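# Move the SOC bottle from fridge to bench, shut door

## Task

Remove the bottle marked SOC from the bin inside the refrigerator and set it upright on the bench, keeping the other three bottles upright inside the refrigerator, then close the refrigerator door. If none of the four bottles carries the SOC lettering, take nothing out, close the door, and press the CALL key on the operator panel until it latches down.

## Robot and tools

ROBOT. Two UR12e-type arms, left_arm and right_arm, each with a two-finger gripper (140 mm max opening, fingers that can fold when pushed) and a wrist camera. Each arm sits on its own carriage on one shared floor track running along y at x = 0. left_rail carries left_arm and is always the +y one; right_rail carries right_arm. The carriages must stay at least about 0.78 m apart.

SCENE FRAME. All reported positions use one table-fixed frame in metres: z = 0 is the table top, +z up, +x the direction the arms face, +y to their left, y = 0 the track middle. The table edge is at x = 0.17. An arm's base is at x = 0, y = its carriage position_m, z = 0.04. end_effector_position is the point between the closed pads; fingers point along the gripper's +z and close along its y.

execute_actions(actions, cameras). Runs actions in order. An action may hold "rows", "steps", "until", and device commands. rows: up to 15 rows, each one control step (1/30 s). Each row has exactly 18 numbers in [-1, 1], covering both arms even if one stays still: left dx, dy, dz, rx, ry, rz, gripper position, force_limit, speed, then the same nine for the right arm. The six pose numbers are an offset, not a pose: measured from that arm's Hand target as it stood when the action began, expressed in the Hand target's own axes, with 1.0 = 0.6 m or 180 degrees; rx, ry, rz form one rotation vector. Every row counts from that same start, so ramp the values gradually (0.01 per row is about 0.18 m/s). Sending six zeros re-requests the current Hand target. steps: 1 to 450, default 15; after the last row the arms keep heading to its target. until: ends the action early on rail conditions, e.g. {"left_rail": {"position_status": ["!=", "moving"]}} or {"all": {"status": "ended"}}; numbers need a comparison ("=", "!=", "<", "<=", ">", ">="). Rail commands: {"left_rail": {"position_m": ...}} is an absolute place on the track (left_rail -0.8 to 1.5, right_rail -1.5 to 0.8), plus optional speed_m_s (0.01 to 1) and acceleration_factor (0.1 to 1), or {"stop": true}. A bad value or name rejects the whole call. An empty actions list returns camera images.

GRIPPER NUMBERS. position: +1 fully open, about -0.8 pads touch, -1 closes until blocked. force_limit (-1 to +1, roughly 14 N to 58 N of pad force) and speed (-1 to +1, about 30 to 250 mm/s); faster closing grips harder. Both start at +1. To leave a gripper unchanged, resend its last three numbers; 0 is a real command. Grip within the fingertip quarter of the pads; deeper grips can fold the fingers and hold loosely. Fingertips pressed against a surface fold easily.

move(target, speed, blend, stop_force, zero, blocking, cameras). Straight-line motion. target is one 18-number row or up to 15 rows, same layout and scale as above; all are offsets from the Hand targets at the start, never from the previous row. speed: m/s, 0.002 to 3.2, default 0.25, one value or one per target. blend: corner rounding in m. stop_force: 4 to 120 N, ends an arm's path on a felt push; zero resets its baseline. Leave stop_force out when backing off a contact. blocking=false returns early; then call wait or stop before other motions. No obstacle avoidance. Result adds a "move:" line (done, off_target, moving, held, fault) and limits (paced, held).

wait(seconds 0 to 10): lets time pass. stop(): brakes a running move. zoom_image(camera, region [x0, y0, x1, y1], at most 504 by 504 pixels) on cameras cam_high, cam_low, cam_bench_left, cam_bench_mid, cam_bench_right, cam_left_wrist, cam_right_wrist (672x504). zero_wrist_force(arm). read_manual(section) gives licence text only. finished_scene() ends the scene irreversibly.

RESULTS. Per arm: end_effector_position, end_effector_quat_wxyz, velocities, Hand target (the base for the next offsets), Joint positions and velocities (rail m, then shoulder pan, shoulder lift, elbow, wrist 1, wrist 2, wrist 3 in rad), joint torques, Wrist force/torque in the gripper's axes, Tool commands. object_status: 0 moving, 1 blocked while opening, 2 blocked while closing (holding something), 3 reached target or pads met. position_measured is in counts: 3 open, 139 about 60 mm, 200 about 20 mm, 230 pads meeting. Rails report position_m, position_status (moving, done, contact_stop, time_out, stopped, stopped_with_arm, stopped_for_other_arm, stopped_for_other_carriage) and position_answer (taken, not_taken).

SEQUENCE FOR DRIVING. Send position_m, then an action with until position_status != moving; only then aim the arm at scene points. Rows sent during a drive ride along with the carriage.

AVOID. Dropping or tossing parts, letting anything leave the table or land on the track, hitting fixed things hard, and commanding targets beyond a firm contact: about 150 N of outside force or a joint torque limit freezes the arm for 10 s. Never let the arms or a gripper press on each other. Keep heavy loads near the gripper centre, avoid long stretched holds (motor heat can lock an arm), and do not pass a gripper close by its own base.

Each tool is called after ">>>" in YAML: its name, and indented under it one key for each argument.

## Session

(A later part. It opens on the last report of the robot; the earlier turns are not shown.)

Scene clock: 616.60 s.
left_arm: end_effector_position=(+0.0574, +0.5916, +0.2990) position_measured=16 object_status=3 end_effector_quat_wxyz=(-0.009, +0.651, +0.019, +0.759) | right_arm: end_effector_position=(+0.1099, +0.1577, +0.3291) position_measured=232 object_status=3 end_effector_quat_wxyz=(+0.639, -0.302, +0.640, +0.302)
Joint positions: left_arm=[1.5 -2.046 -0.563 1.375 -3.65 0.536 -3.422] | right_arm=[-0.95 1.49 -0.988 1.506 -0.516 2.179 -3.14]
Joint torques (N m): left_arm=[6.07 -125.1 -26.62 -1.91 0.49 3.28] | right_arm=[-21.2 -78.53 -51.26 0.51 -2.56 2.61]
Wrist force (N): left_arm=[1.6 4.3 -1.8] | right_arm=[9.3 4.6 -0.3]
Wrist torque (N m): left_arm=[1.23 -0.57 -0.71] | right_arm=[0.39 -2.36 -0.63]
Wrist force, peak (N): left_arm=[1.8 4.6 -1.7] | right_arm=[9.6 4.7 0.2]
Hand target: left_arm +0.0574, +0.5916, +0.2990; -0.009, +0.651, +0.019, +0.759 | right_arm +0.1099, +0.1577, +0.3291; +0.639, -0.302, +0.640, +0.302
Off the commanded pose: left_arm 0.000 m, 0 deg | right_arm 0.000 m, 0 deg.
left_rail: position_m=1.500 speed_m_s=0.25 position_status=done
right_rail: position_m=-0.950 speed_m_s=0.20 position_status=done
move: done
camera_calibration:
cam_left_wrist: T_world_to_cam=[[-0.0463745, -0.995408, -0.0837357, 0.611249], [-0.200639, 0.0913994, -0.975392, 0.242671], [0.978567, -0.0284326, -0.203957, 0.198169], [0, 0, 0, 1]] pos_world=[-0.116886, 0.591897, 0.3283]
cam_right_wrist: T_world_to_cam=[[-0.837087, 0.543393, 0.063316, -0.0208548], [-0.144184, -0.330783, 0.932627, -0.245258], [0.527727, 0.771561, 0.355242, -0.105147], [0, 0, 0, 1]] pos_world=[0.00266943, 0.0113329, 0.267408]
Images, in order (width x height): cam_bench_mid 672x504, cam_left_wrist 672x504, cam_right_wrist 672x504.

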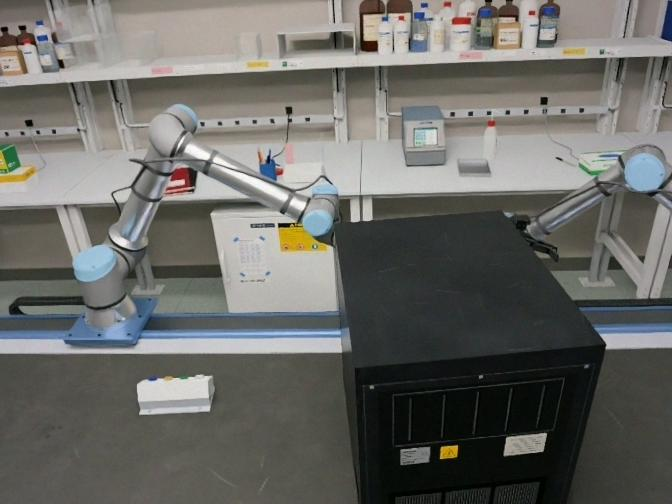

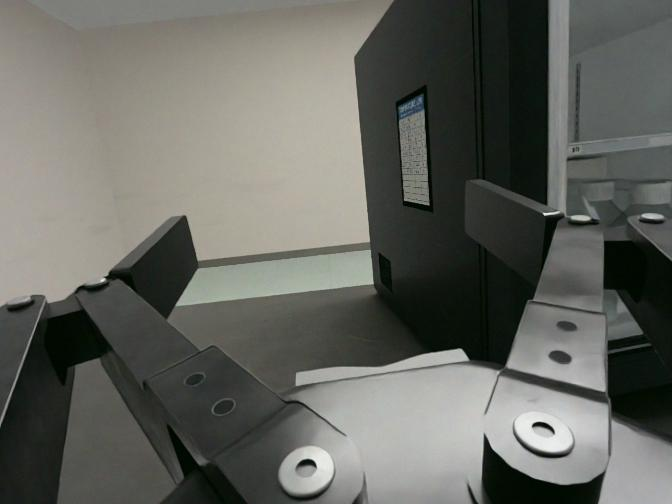

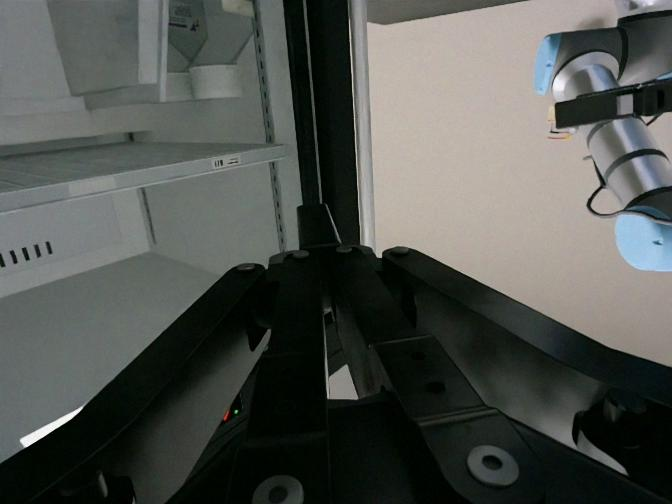

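>>> move:
  target:
    - [0,0,0,0,0,0,0.9,0,-0.5,0,-0.0373,0.1095,0,0,0,-1,0.5,-1]
    - [0,0,0,0,0,0,0.9,0,-0.5,0,-0.085,0.185,0,0,0,-1,0.5,-1]
    - [0,0,0,0,0,0,0.9,0,-0.5,0,-0.1115,0.216,0,0,0,-1,0.5,-1]
  speed: 0.06
  blend: 0.01
  stop_force: 40
  cameras: ["cam_right_wrist","cam_bench_mid","cam_left_wrist","cam_high"]

Scene clock: 621.83 s.
left_arm: end_effector_position=(+0.0574, +0.5916, +0.2990) position_measured=16 object_status=3 end_effector_quat_wxyz=(-0.009, +0.651, +0.019, +0.759) | right_arm: end_effector_position=(+0.2440, +0.2152, +0.3289) position_measured=232 object_status=3 end_effector_quat_wxyz=(+0.639, -0.302, +0.640, +0.302)
Joint positions: left_arm=[1.5 -2.046 -0.563 1.375 -3.65 0.536 -3.422] | right_arm=[-0.95 1.346 -0.912 1.377 -0.463 2.035 -3.141]
Joint torques (N m): left_arm=[7.87 -125.49 -26.63 -1.96 0.33 3.2] | right_arm=[-21.71 -86.79 -53.44 0.75 -2.75 -1.39]
Wrist force (N): left_arm=[1.3 3.9 -1.7] | right_arm=[8.7 4.4 0.9]
Wrist torque (N m): left_arm=[1.13 -0.52 -0.70] | right_arm=[0.37 -2.28 -0.56]
Wrist force, peak (N): left_arm=[1.4 4.8 -1.9] | right_arm=[9.8 4.6 0.0]
Hand target: left_arm +0.0574, +0.5916, +0.2990; -0.009, +0.651, +0.019, +0.759 | right_arm +0.2440, +0.2152, +0.3289; +0.639, -0.302, +0.640, +0.302
Off the commanded pose: left_arm 0.000 m, 0 deg | right_arm 0.000 m, 0 deg.
left_rail: position_m=1.500 speed_m_s=0.25 position_status=done
right_rail: position_m=-0.950 speed_m_s=0.20 position_status=done
move: done
camera_calibration:
cam_left_wrist: T_world_to_cam=[[-0.0463745, -0.995408, -0.0837357, 0.611249], [-0.200639, 0.0913994, -0.975392, 0.242671], [0.978567, -0.0284326, -0.203957, 0.198169], [0, 0, 0, 1]] pos_world=[-0.116886, 0.591897, 0.3283]
cam_right_wrist: T_world_to_cam=[[-0.837087, 0.543393, 0.063316, 0.0600824], [-0.144184, -0.330783, 0.932627, -0.206731], [0.527727, 0.771561, 0.355242, -0.220156], [0, 0, 0, 1]] pos_world=[0.136669, 0.0688329, 0.267208]
Images, in order (width x height): cam_high 672x504, cam_bench_mid 672x504, cam_left_wrist 672x504, cam_right_wrist 672x504.

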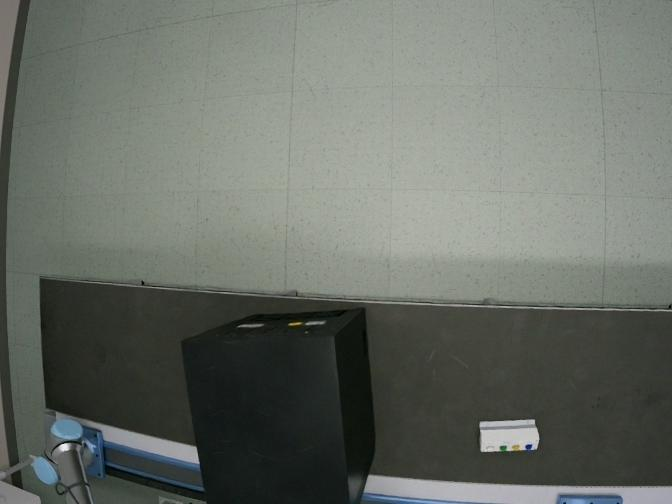

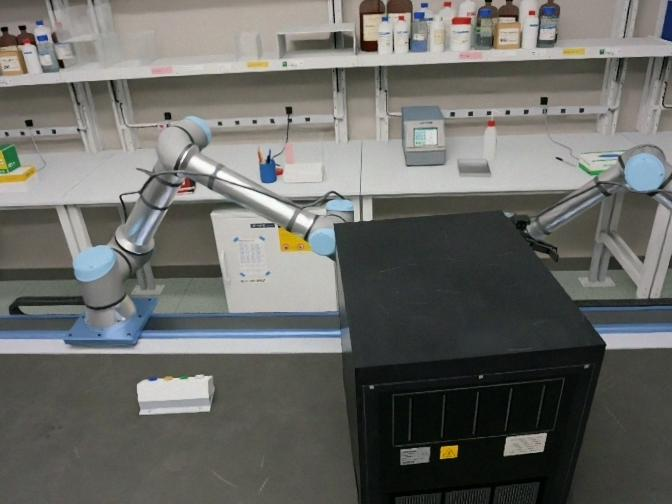

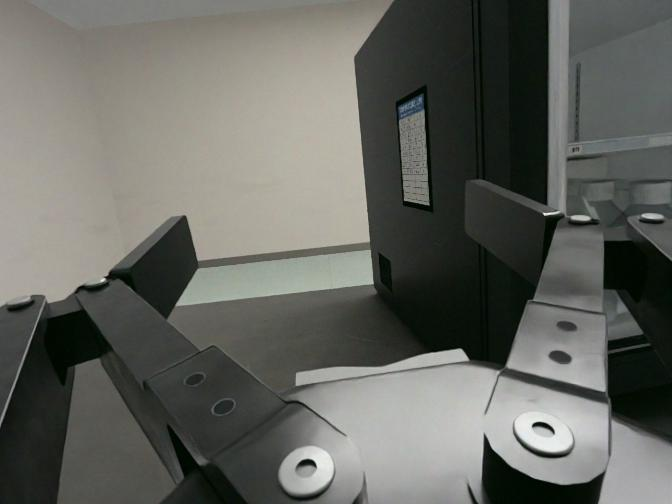

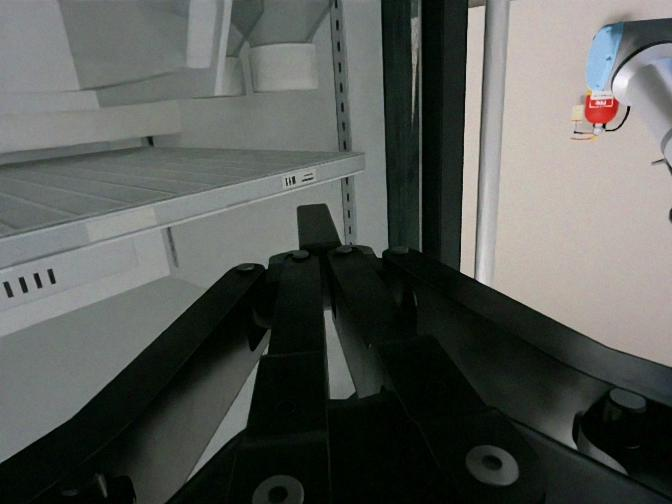

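>>> zoom_image:
  camera: "cam_left_wrist"
  region: [460, 60, 672, 272]

>>> zoom_image:
  camera: "cam_right_wrist"
  region: [300, 0, 550, 250]

Scaled by 2.377 from the camera's 672x504 image, which has a finer 960x720 frame.

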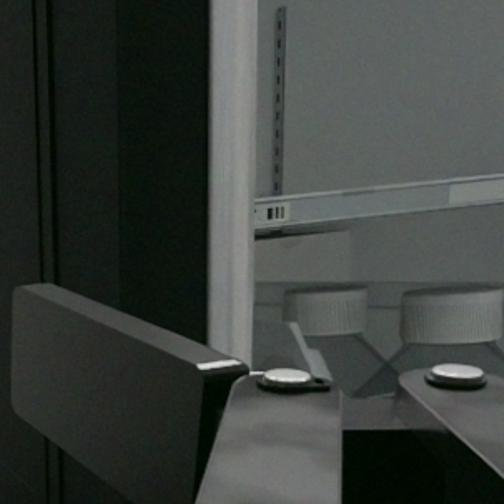

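Scaled by 2.016 from the camera's 672x504 image, which has a finer 960x720 frame.

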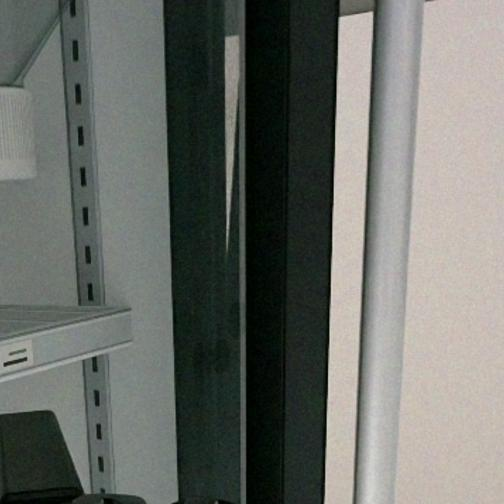

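>>> move:
  target:
    - [0,0,0,0,0,0,0.9,0,-0.5,0,0.0772,-0.0636,0,0,0,-1,0.5,-1]
    - [0,0,0,0,0,0,0.9,0,-0.5,0,0.2044,0.0908,0,0,0,-1,0.5,-1]
  speed: 0.1

>>> move:
  target: [0,0,0,0,0,0,0.9,0,-0.5,0,-0.1158,0.0952,0,0,0,-1,0.5,-1]
  speed: 0.03
  stop_force: 20
  cameras: ["cam_right_wrist","cam_left_wrist"]

>>> zoom_image:
  camera: "cam_left_wrist"
  region: [400, 20, 672, 292]

Scene clock: 626.23 s.
left_arm: end_effector_position=(+0.0574, +0.5916, +0.2990) position_measured=16 object_status=3 end_effector_quat_wxyz=(-0.009, +0.651, +0.019, +0.759) | right_arm: end_effector_position=(+0.1839, +0.3351, +0.3288) position_measured=232 object_status=3 end_effector_quat_wxyz=(+0.639, -0.302, +0.640, +0.302)
Joint positions: left_arm=[1.5 -2.046 -0.563 1.375 -3.65 0.536 -3.422] | right_arm=[-0.95 1.432 -0.714 1.021 -0.305 2.12 -3.141]
Joint torques (N m): left_arm=[7.08 -123.95 -25.38 -1.61 0.27 2.99] | right_arm=[22.82 -99.68 -56.25 0.28 3 2.58]
Wrist force (N): left_arm=[1.5 3.8 -1.1] | right_arm=[9.3 4.9 -0.6]
Wrist torque (N m): left_arm=[1.11 -0.54 -0.70] | right_arm=[0.52 -2.35 -0.65]
Wrist force, peak (N): left_arm=[1.7 4.6 -2.1] | right_arm=[9.4 5.0 -0.6]
Hand target: left_arm +0.0574, +0.5916, +0.2990; -0.009, +0.651, +0.019, +0.759 | right_arm +0.1839, +0.3352, +0.3288; +0.639, -0.302, +0.640, +0.302
Off the commanded pose: left_arm 0.000 m, 0 deg | right_arm 0.000 m, 0 deg.
left_rail: position_m=1.500 speed_m_s=0.25 position_status=done
right_rail: position_m=-0.950 speed_m_s=0.20 position_status=done
move: done

Scene clock: 629.67 s.
left_arm: end_effector_position=(+0.0574, +0.5916, +0.2990) position_measured=16 object_status=3 end_effector_quat_wxyz=(-0.009, +0.651, +0.019, +0.759) | right_arm: end_effector_position=(+0.2387, +0.3351, +0.3288) position_measured=232 object_status=3 end_effector_quat_wxyz=(+0.639, -0.302, +0.640, +0.302)
Joint positions: left_arm=[1.5 -2.046 -0.563 1.375 -3.65 0.536 -3.422] | right_arm=[-0.95 1.378 -0.714 1.022 -0.306 2.067 -3.141]
Joint torques (N m): left_arm=[6.43 -123.6 -26.48 -1.7 0.58 2.94] | right_arm=[1.83 -117.31 -43.8 -7.28 3.32 -1.61]
Wrist force (N): left_arm=[1.5 3.8 -1.2] | right_arm=[4.7 7.5 -24.2]
Wrist torque (N m): left_arm=[1.10 -0.53 -0.71] | right_arm=[0.27 -2.30 -0.68]
Wrist force, peak (N): left_arm=[2.1 4.3 -2.1] | right_arm=[0.6 16.9 -56.4]
Hand target: left_arm +0.0574, +0.5916, +0.2990; -0.009, +0.651, +0.019, +0.759 | right_arm +0.2387, +0.3351, +0.3288; +0.639, -0.302, +0.640, +0.302 (not the last commanded pose)
Off the commanded pose: left_arm 0.000 m, 0 deg | right_arm 0.035 m, 0 deg.
left_rail: position_m=1.500 speed_m_s=0.25 position_status=done
right_rail: position_m=-0.950 speed_m_s=0.20 position_status=done
move: contact (right_arm)
camera_calibration:
cam_left_wrist: T_world_to_cam=[[-0.0463745, -0.995408, -0.0837357, 0.611249], [-0.200639, 0.0913994, -0.975392, 0.242671], [0.978567, -0.0284326, -0.203957, 0.198169], [0, 0, 0, 1]] pos_world=[-0.116886, 0.591897, 0.3283]
cam_right_wrist: T_world_to_cam=[[-0.837138, 0.543315, 0.0633092, -0.00953138], [-0.144219, -0.33088, 0.932587, -0.167674], [0.527637, 0.771574, 0.355348, -0.30993], [0, 0, 0, 1]] pos_world=[0.13137, 0.188833, 0.267107]
Images, in order (width x height): cam_left_wrist 672x504, cam_right_wrist 672x504.

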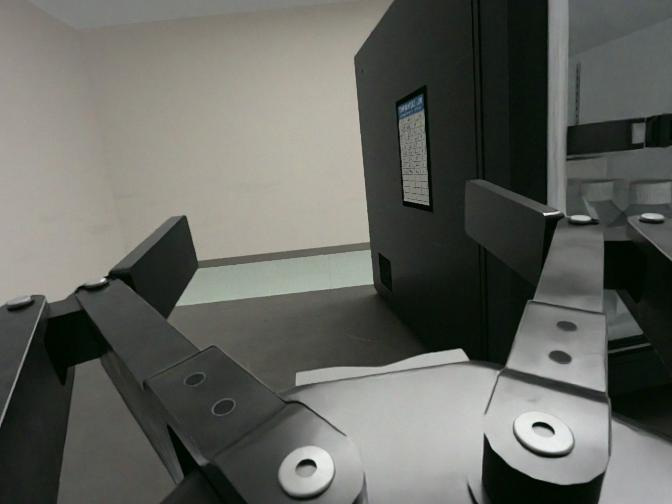

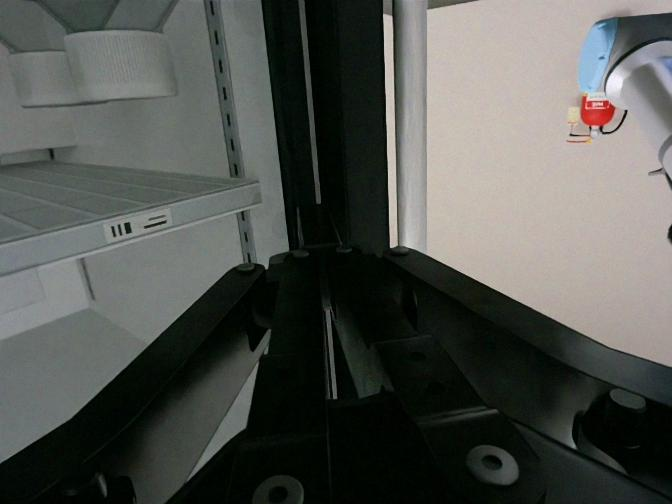

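Scaled by 1.853 from the camera's 672x504 image, which has a finer 960x720 frame.

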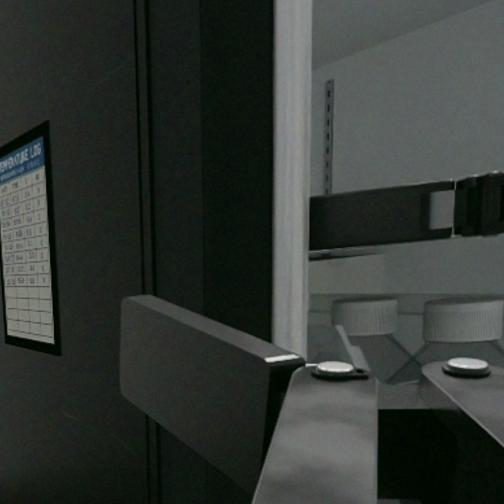

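>>> move:
  target:
    - [0,0,0,0,0,0,0.9,0,-0.5,0,0.1,-0.09,0,0,0,-1,0.5,-1]
    - [0,0,0,0,0,0,0.9,0,-0.5,0,-0.3,-0.6,0,0,0,-1,0.5,-1]
  speed: 0.15
  cameras: ["cam_right_wrist","cam_bench_right","cam_high","cam_low","cam_bench_mid"]

>>> zoom_image:
  camera: "cam_bench_right"
  region: [490, 240, 610, 330]

>>> zoom_image:
  camera: "cam_high"
  region: [470, 410, 550, 460]

Scene clock: 634.27 s.
left_arm: end_effector_position=(+0.0574, +0.5916, +0.2990) position_measured=16 object_status=3 end_effector_quat_wxyz=(-0.009, +0.651, +0.019, +0.759) | right_arm: end_effector_position=(+0.1488, -0.0570, +0.3294) position_measured=232 object_status=3 end_effector_quat_wxyz=(+0.639, -0.302, +0.640, +0.302)
Joint positions: left_arm=[1.5 -2.046 -0.563 1.375 -3.65 0.536 -3.422] | right_arm=[-0.95 1.399 -1.296 1.979 -0.681 2.088 -3.141]
Joint torques (N m): left_arm=[8.71 -123.11 -26.41 -1.94 0.36 2.86] | right_arm=[-20.61 -78.65 -30.56 -6.05 -2.76 -2.31]
Wrist force (N): left_arm=[1.6 4.1 -1.2] | right_arm=[8.0 4.3 -1.8]
Wrist torque (N m): left_arm=[1.18 -0.55 -0.71] | right_arm=[0.32 -2.16 -0.54]
Wrist force, peak (N): left_arm=[2.1 4.5 -2.0] | right_arm=[6.1 7.2 -24.6]
Hand target: left_arm +0.0574, +0.5916, +0.2990; -0.009, +0.651, +0.019, +0.759 | right_arm +0.1488, -0.0572, +0.3294; +0.639, -0.302, +0.640, +0.302
Off the commanded pose: left_arm 0.000 m, 0 deg | right_arm 0.000 m, 0 deg.
left_rail: position_m=1.500 speed_m_s=0.25 position_status=done
right_rail: position_m=-0.950 speed_m_s=0.20 position_status=done
move: done
camera_calibration:
cam_right_wrist: T_world_to_cam=[[-0.837149, 0.543289, 0.0633876, 0.12818], [-0.144149, -0.330926, 0.932582, -0.310947], [0.527638, 0.771573, 0.355349, 0.0398251], [0, 0, 0, 1]] pos_world=[0.04147, -0.203267, 0.267707]
Images, in order (width x height): cam_high 672x504, cam_low 672x504, cam_bench_mid 672x504, cam_bench_right 672x504, cam_right_wrist 672x504.

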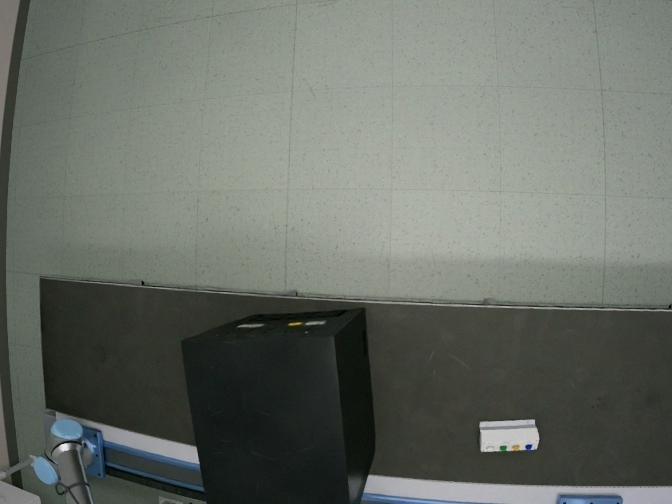

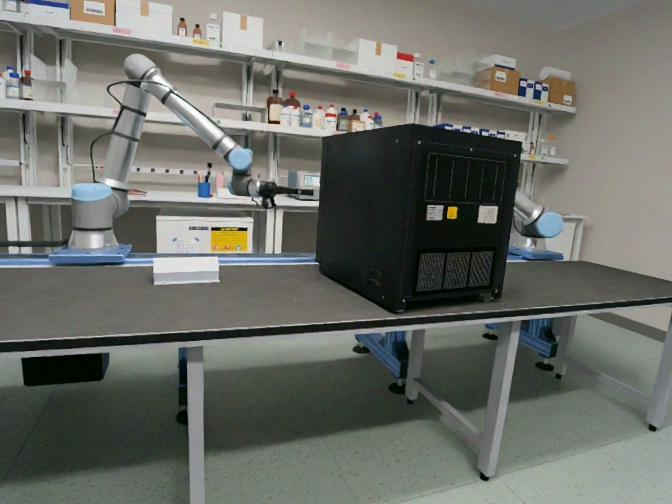

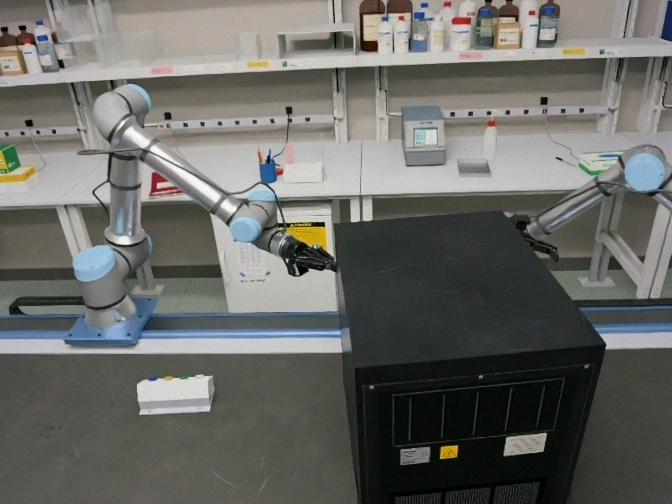

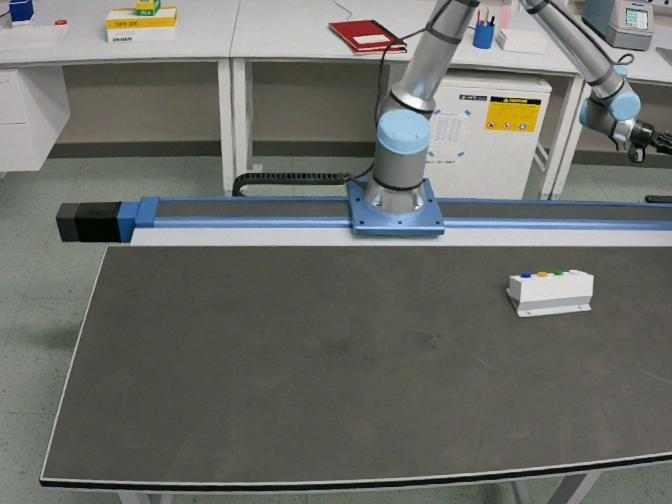

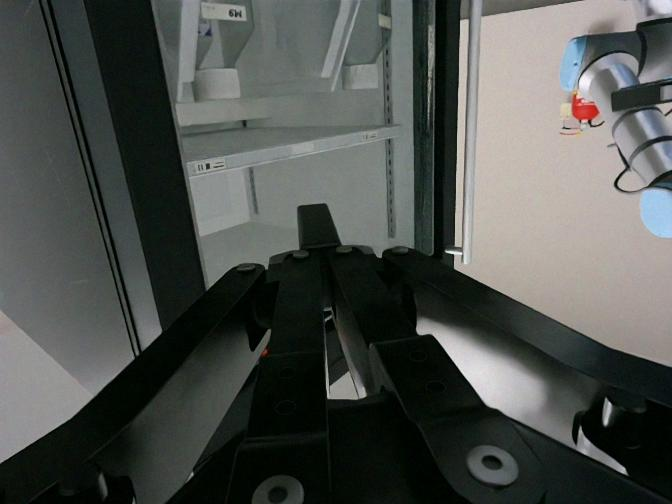

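Scaled by 4.200 from the camera's 672x504 image, which has a finer 960x720 frame.

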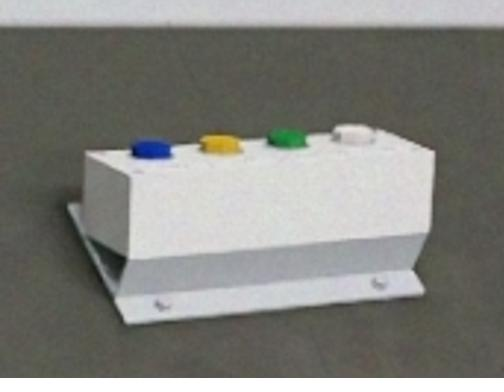

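Scaled by 6.300 from the camera's 672x504 image, which has a finer 960x720 frame.

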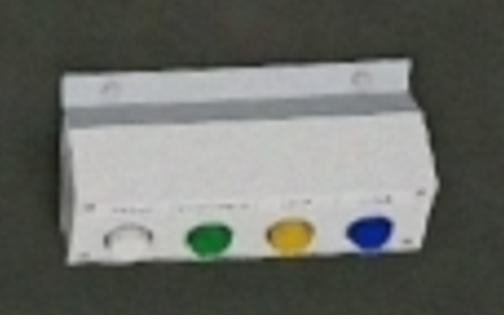

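>>> move:
  target: [0,0,0,0,0,0,0.9,0,-0.5,-0.05,-0.2537,-0.439,0.28,0,0,-1,0.5,-1]
  speed: 0.15

>>> move:
  target: [0,0,0,0,0,0,0.9,0,-0.5,-0.03,0,0,0,0.167,0,-1,0.5,-1]
  speed: 0.15
  cameras: ["cam_right_wrist"]

Scene clock: 638.40 s.
left_arm: end_effector_position=(+0.0574, +0.5916, +0.2990) position_measured=16 object_status=3 end_effector_quat_wxyz=(-0.009, +0.651, +0.019, +0.759) | right_arm: end_effector_position=(+0.0989, -0.3571, +0.3598) position_measured=232 object_status=3 end_effector_quat_wxyz=(+0.707, -0.001, +0.707, +0.001)
Joint positions: left_arm=[1.5 -2.046 -0.563 1.375 -3.65 0.536 -3.422] | right_arm=[-0.95 1.683 -1.322 1.947 -0.634 3.251 -3.151]
Joint torques (N m): left_arm=[8.86 -125.32 -26.55 -1.94 0.67 2.61] | right_arm=[23.37 -72.54 -38.2 -3.47 3.71 -2.22]
Wrist force (N): left_arm=[1.5 4.0 -1.7] | right_arm=[7.9 5.1 -1.9]
Wrist torque (N m): left_arm=[1.17 -0.55 -0.71] | right_arm=[0.46 -2.15 -0.50]
Wrist force, peak (N): left_arm=[1.8 4.4 -1.9] | right_arm=[8.7 5.1 -2.0]
Hand target: left_arm +0.0574, +0.5916, +0.2990; -0.009, +0.651, +0.019, +0.759 | right_arm +0.0989, -0.3573, +0.3598; +0.707, -0.001, +0.707, +0.000
Off the commanded pose: left_arm 0.000 m, 0 deg | right_arm 0.000 m, 0 deg.
left_rail: position_m=1.500 speed_m_s=0.25 position_status=done
right_rail: position_m=-0.950 speed_m_s=0.20 position_status=done
move: done

Scene clock: 640.97 s.
left_arm: end_effector_position=(+0.0574, +0.5916, +0.2990) position_measured=16 object_status=3 end_effector_quat_wxyz=(-0.009, +0.651, +0.019, +0.759) | right_arm: end_effector_position=(+0.0989, -0.3572, +0.3778) position_measured=232 object_status=3 end_effector_quat_wxyz=(+0.499, -0.001, +0.866, +0.000)
Joint positions: left_arm=[1.5 -2.046 -0.563 1.375 -3.65 0.536 -3.422] | right_arm=[-0.95 1.607 -1.604 2.111 -2.017 3.668 -4.644]
Joint torques (N m): left_arm=[7.98 -123.37 -25.82 -2.07 0.15 2.39] | right_arm=[-22.22 -57.64 -37.68 -7.95 0.34 -2.52]
Wrist force (N): left_arm=[1.7 4.2 -1.5] | right_arm=[8.8 4.4 -2.0]
Wrist torque (N m): left_arm=[1.19 -0.57 -0.71] | right_arm=[0.57 -2.07 -0.36]
Wrist force, peak (N): left_arm=[1.5 4.5 -1.9] | right_arm=[8.8 5.0 -2.8]
Hand target: left_arm +0.0574, +0.5916, +0.2990; -0.009, +0.651, +0.019, +0.759 | right_arm +0.0989, -0.3573, +0.3778; +0.499, -0.001, +0.867, +0.000
Off the commanded pose: left_arm 0.000 m, 0 deg | right_arm 0.000 m, 0 deg.
left_rail: position_m=1.500 speed_m_s=0.25 position_status=done
right_rail: position_m=-0.950 speed_m_s=0.20 position_status=done
move: done
camera_calibration:
cam_right_wrist: T_world_to_cam=[[-0.068081, 0.991593, 0.11004, 0.312997], [0.166194, -0.0974833, 0.981263, -0.428338], [0.98374, 0.0850933, -0.15816, 0.184234], [0, 0, 0, 1]] pos_world=[-0.0887421, -0.367798, 0.415009]
Images, in order (width x height): cam_right_wrist 672x504.

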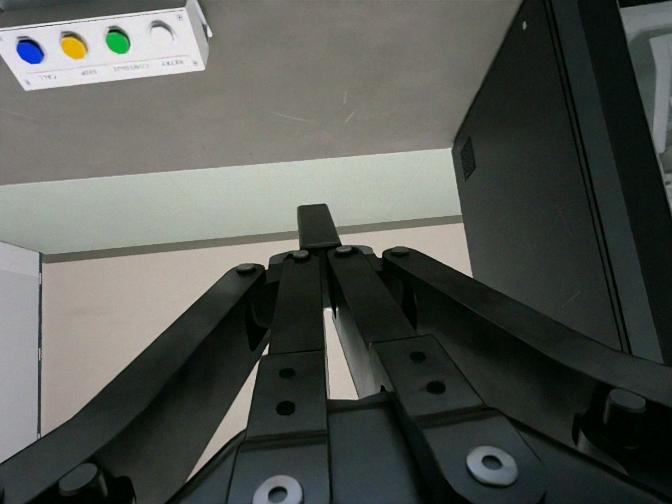

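>>> zoom_image:
  camera: "cam_right_wrist"
  region: [0, 0, 220, 100]

Scaled by 2.291 from the camera's 672x504 image, which has a finer 960x720 frame.

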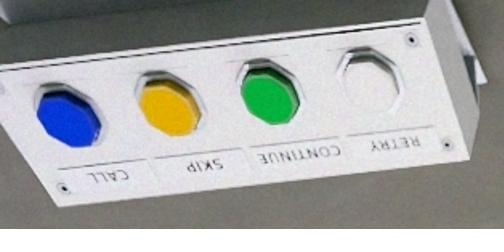

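>>> execute_actions:
  actions:
    - {"right_rail":{"position_m":-1.25,"speed_m_s":0.3},"steps":200,"until":{"right_rail":{"position_status":["!=","moving"]}}}
  cameras: ["cam_right_wrist"]

>>> move:
  target: [0,0,0,0,0,0,0.9,0,-0.5,0.07,0.005,0.45,0,0.167,0,-1,0.5,-1]
  speed: 0.15
  cameras: ["cam_right_wrist","cam_bench_right"]

Scene clock: 644.93 s.
left_arm: end_effector_position=(+0.0574, +0.5916, +0.2990) position_measured=16 object_status=3 end_effector_quat_wxyz=(-0.009, +0.651, +0.019, +0.759) | right_arm: end_effector_position=(+0.0989, -0.6573, +0.3778) position_measured=232 object_status=3 end_effector_quat_wxyz=(+0.499, -0.001, +0.867, +0.000)
Joint positions: left_arm=[1.5 -2.046 -0.563 1.375 -3.65 0.536 -3.422] | right_arm=[-1.25 1.607 -1.604 2.111 -2.018 3.668 -4.645]
Joint torques (N m): left_arm=[8.99 -124.99 -26.3 -1.83 0.47 2.05] | right_arm=[-12.88 -42.45 -45.65 -7.12 -0.67 -2.25]
Wrist force (N): left_arm=[1.7 3.5 -1.7] | right_arm=[8.3 4.0 -1.9]
Wrist torque (N m): left_arm=[1.05 -0.60 -0.70] | right_arm=[0.48 -1.95 -0.36]
Wrist force, peak (N): left_arm=[1.8 4.5 -2.1] | right_arm=[8.9 5.3 -2.4]
Hand target: left_arm +0.0574, +0.5916, +0.2990; -0.009, +0.651, +0.019, +0.759 | right_arm +0.0989, -0.6572, +0.3778; +0.499, -0.001, +0.867, +0.000
Tool commands: left_gripper/position=+0.9 left_gripper/force_limit=+0.0 left_gripper/speed=-0.5 right_gripper/position=-1.0 right_gripper/force_limit=+0.5 right_gripper/speed=-1.0
Off the commanded pose: left_arm 0.000 m, 0 deg | right_arm 0.000 m, 0 deg.
left_rail: position_m=1.500 speed_m_s=0.25 position_status=done
right_rail: position_m=-1.250 speed_m_s=0.30 position_status=done
camera_calibration:
cam_right_wrist: T_world_to_cam=[[-0.0681572, 0.991582, 0.110085, 0.610443], [0.166416, -0.0974966, 0.981224, -0.457557], [0.983697, 0.0851974, -0.15837, 0.209914], [0, 0, 0, 1]] pos_world=[-0.0887413, -0.667799, 0.415009]
Images, in order (width x height): cam_right_wrist 672x504.

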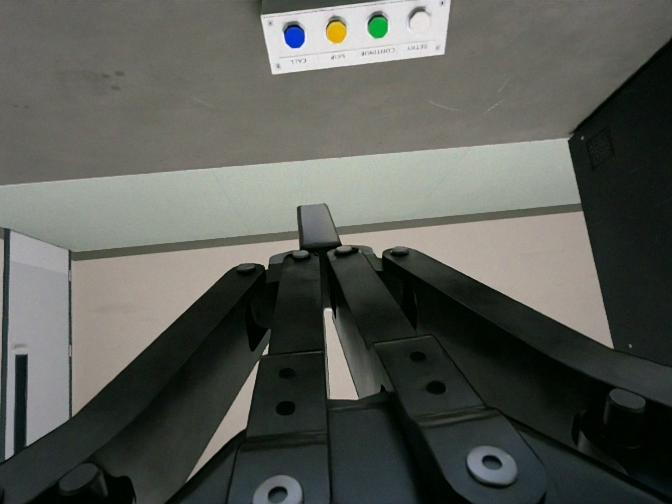

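Scene clock: 647.43 s.
left_arm: end_effector_position=(+0.0574, +0.5916, +0.2990) position_measured=16 object_status=3 end_effector_quat_wxyz=(-0.009, +0.651, +0.019, +0.759) | right_arm: end_effector_position=(+0.3112, -0.6540, +0.2061) position_measured=232 object_status=3 end_effector_quat_wxyz=(+0.258, -0.001, +0.966, +0.000)
Joint positions: left_arm=[1.5 -2.046 -0.563 1.375 -3.65 0.536 -3.422] | right_arm=[-1.25 1.049 -1.519 2.21 -2.54 4.266 -5.3]
Joint torques (N m): left_arm=[9.09 -122.02 -25.74 -1.96 0.69 2.11] | right_arm=[-18.45 -30.59 -49.24 -8.13 1.83 -2.4]
Wrist force (N): left_arm=[1.5 3.7 -1.8] | right_arm=[8.5 4.0 -2.2]
Wrist torque (N m): left_arm=[1.11 -0.55 -0.71] | right_arm=[0.71 -1.97 -0.26]
Wrist force, peak (N): left_arm=[2.1 4.5 -1.6] | right_arm=[8.8 4.5 -3.4]
Hand target: left_arm +0.0574, +0.5916, +0.2990; -0.009, +0.651, +0.019, +0.759 | right_arm +0.3114, -0.6540, +0.2059; +0.257, -0.001, +0.966, +0.000
Off the commanded pose: left_arm 0.000 m, 0 deg | right_arm 0.000 m, 0 deg.
left_rail: position_m=1.500 speed_m_s=0.25 position_status=done
right_rail: position_m=-1.250 speed_m_s=0.30 position_status=done
move: done
camera_calibration:
cam_right_wrist: T_world_to_cam=[[-0.0036556, 0.991747, 0.128156, 0.616941], [0.635256, -0.0966719, 0.766227, -0.425184], [0.772293, 0.0842126, -0.62966, 0.13585], [0, 0, 0, 1]] pos_world=[0.16744, -0.664393, 0.332262]
Images, in order (width x height): cam_bench_right 672x504, cam_right_wrist 672x504.

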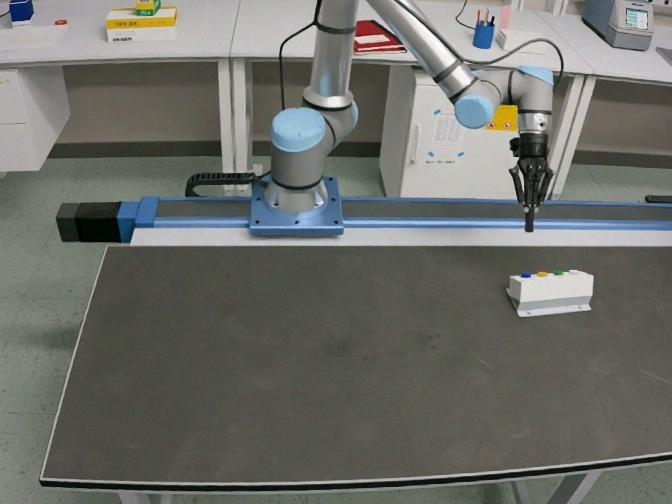

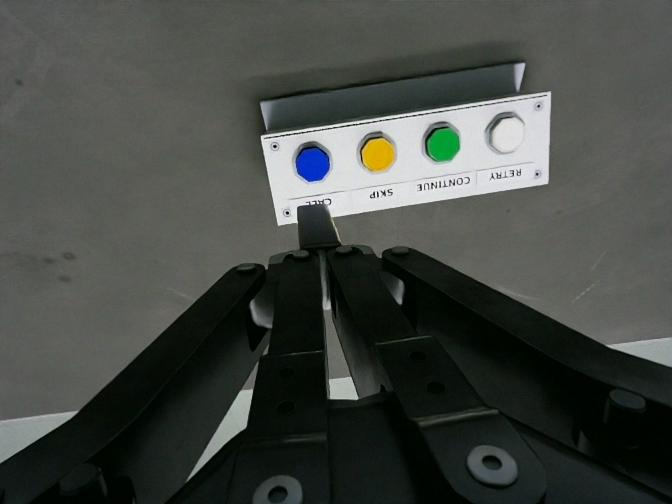

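>>> move:
  target: [0,0,0,0,0,0,0.9,0,-0.5,0.013,0.0117,0.133,0,0,0,-1,0.5,-1]
  speed: 0.08
  cameras: ["cam_right_wrist"]

>>> zoom_image:
  camera: "cam_right_wrist"
  region: [220, 130, 440, 260]

Scene clock: 649.97 s.
left_arm: end_effector_position=(+0.0574, +0.5916, +0.2990) position_measured=16 object_status=3 end_effector_quat_wxyz=(-0.009, +0.651, +0.019, +0.759) | right_arm: end_effector_position=(+0.3442, -0.6470, +0.1330) position_measured=232 object_status=3 end_effector_quat_wxyz=(+0.257, -0.001, +0.966, +0.000)
Joint positions: left_arm=[1.5 -2.046 -0.563 1.375 -3.65 0.536 -3.422] | right_arm=[-1.25 1.008 -1.387 2.238 -2.719 4.279 -5.344]
Joint torques (N m): left_arm=[7.81 -123.58 -25.89 -2.1 0.15 2.11] | right_arm=[-23.43 -38.33 -27.65 -8.45 1.95 -2.06]
Wrist force (N): left_arm=[1.8 3.8 -1.3] | right_arm=[7.8 4.4 -2.3]
Wrist torque (N m): left_arm=[1.10 -0.59 -0.70] | right_arm=[0.80 -1.82 -0.28]
Wrist force, peak (N): left_arm=[1.9 4.6 -1.8] | right_arm=[8.7 4.2 -2.7]
Hand target: left_arm +0.0574, +0.5916, +0.2990; -0.009, +0.651, +0.019, +0.759 | right_arm +0.3443, -0.6470, +0.1328; +0.257, -0.001, +0.966, +0.000
Off the commanded pose: left_arm 0.000 m, 0 deg | right_arm 0.000 m, 0 deg.
left_rail: position_m=1.500 speed_m_s=0.25 position_status=done
right_rail: position_m=-1.250 speed_m_s=0.30 position_status=done
move: done
camera_calibration:
cam_right_wrist: T_world_to_cam=[[-0.00360961, 0.991748, 0.128152, 0.619467], [0.635531, -0.096668, 0.766, -0.389531], [0.772067, 0.0842094, -0.629938, 0.0639243], [0, 0, 0, 1]] pos_world=[0.200441, -0.657393, 0.259263]
Images, in order (width x height): cam_right_wrist 672x504.

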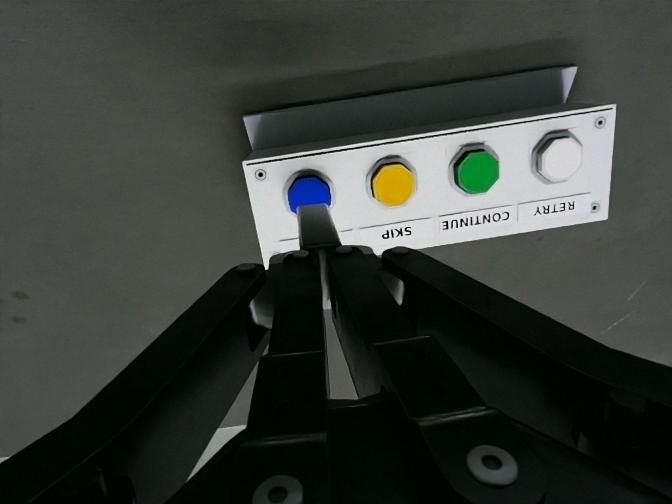

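Scaled by 2.291 from the camera's 672x504 image, which has a finer 960x720 frame.

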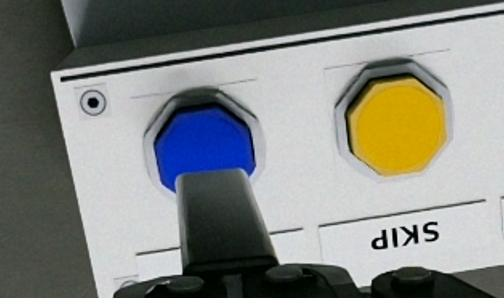

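>>> move:
  target: [0,0,0,0,0,0,0.9,0,-0.5,0,0,0.1,0,0,0,-1,0.5,-1]
  speed: 0.015
  stop_force: 30
  cameras: ["cam_right_wrist"]

>>> move:
  target: [0,0,0,0,0,0,0.9,0,-0.5,0,0,-0.15,0,0,0,-1,0.5,-1]
  speed: 0.06
  cameras: ["cam_right_wrist"]

>>> zoom_image:
  camera: "cam_right_wrist"
  region: [220, 90, 520, 250]

Scene clock: 654.73 s.
left_arm: end_effector_position=(+0.0574, +0.5916, +0.2990) position_measured=16 object_status=3 end_effector_quat_wxyz=(-0.009, +0.651, +0.019, +0.759) | right_arm: end_effector_position=(+0.3650, -0.6469, +0.0968) position_measured=232 object_status=3 end_effector_quat_wxyz=(+0.257, -0.001, +0.966, +0.000)
Joint positions: left_arm=[1.5 -2.046 -0.563 1.375 -3.65 0.536 -3.422] | right_arm=[-1.25 0.979 -1.317 2.247 -2.81 4.287 -5.374]
Joint torques (N m): left_arm=[6.23 -125.39 -26.21 -1.72 0.75 2.02] | right_arm=[8.82 -51.67 -33.14 0.22 -4.99 2.63]
Wrist force (N): left_arm=[1.9 3.9 -1.7] | right_arm=[10.2 3.4 -34.7]
Wrist torque (N m): left_arm=[1.14 -0.61 -0.70] | right_arm=[0.71 -1.51 -0.28]
Wrist force, peak (N): left_arm=[2.0 4.4 -1.6] | right_arm=[17.4 -6.5 -67.1]
Hand target: left_arm +0.0574, +0.5916, +0.2990; -0.009, +0.651, +0.019, +0.759 | right_arm +0.3650, -0.6469, +0.0968; +0.257, -0.001, +0.966, +0.000 (not the last commanded pose)
Off the commanded pose: left_arm 0.000 m, 0 deg | right_arm 0.018 m, 0 deg.
left_rail: position_m=1.500 speed_m_s=0.25 position_status=done
right_rail: position_m=-1.250 speed_m_s=0.30 position_status=done
move: contact (right_arm)
camera_calibration:
cam_right_wrist: T_world_to_cam=[[-0.00360961, 0.991748, 0.128152, 0.624094], [0.635531, -0.096668, 0.766, -0.374871], [0.772067, 0.0842094, -0.629938, 0.0250673], [0, 0, 0, 1]] pos_world=[0.221141, -0.657293, 0.222963]
Images, in order (width x height): cam_right_wrist 672x504.

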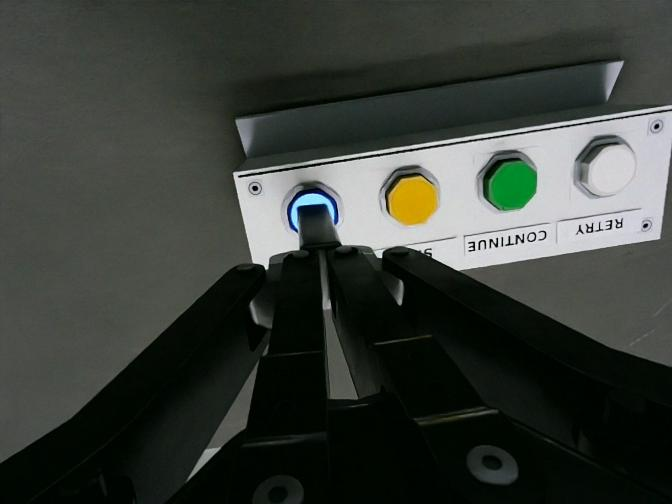

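Scene clock: 656.77 s.
left_arm: end_effector_position=(+0.0574, +0.5916, +0.2990) position_measured=16 object_status=3 end_effector_quat_wxyz=(-0.009, +0.651, +0.019, +0.759) | right_arm: end_effector_position=(+0.3203, -0.6469, +0.1747) position_measured=232 object_status=3 end_effector_quat_wxyz=(+0.257, -0.001, +0.966, +0.000)
Joint positions: left_arm=[1.5 -2.046 -0.563 1.375 -3.65 0.536 -3.422] | right_arm=[-1.25 1.042 -1.462 2.22 -2.611 4.269 -5.308]
Joint torques (N m): left_arm=[9.64 -124 -26.22 -1.71 0.41 2.05] | right_arm=[23.22 -65.84 -47.03 -2.09 -3.98 2.78]
Wrist force (N): left_arm=[1.3 4.4 -1.3] | right_arm=[7.5 3.8 -2.4]
Wrist torque (N m): left_arm=[1.24 -0.51 -0.71] | right_arm=[0.68 -1.75 -0.44]
Wrist force, peak (N): left_arm=[1.6 4.5 -2.1] | right_arm=[10.6 3.3 -33.1]
Hand target: left_arm +0.0574, +0.5916, +0.2990; -0.009, +0.651, +0.019, +0.759 | right_arm +0.3202, -0.6469, +0.1749; +0.257, -0.001, +0.966, +0.000
Off the commanded pose: left_arm 0.000 m, 0 deg | right_arm 0.000 m, 0 deg.
left_rail: position_m=1.500 speed_m_s=0.25 position_status=done
right_rail: position_m=-1.250 speed_m_s=0.30 position_status=done
move: done
camera_calibration:
cam_right_wrist: T_world_to_cam=[[-0.00369477, 0.991738, 0.128223, 0.613925], [0.63548, -0.0966751, 0.766041, -0.406282], [0.772108, 0.0843138, -0.629873, 0.108678], [0, 0, 0, 1]] pos_world=[0.176541, -0.657294, 0.300963]
Images, in order (width x height): cam_right_wrist 672x504.

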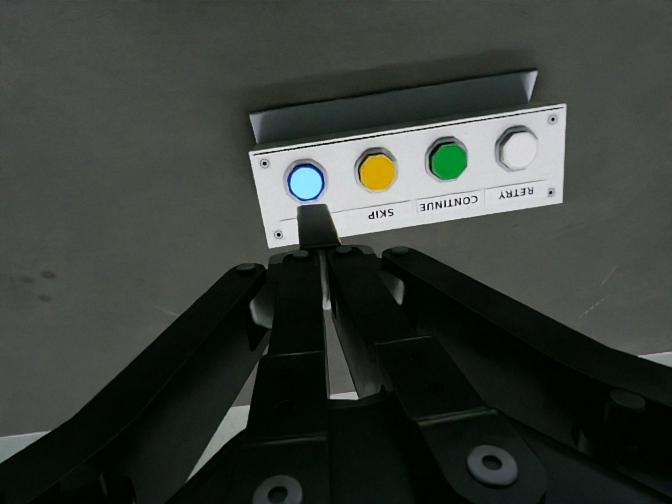

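Scaled by 1.680 from the camera's 672x504 image, which has a finer 960x720 frame.

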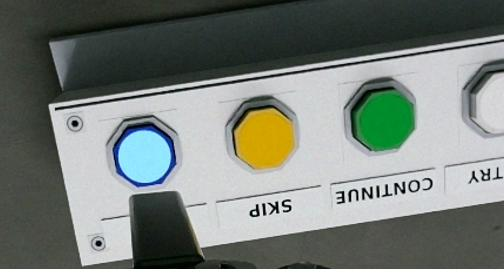

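The CALL button is lit and has stayed in.

>>> finished_scene:

The scene is finished: the task was done.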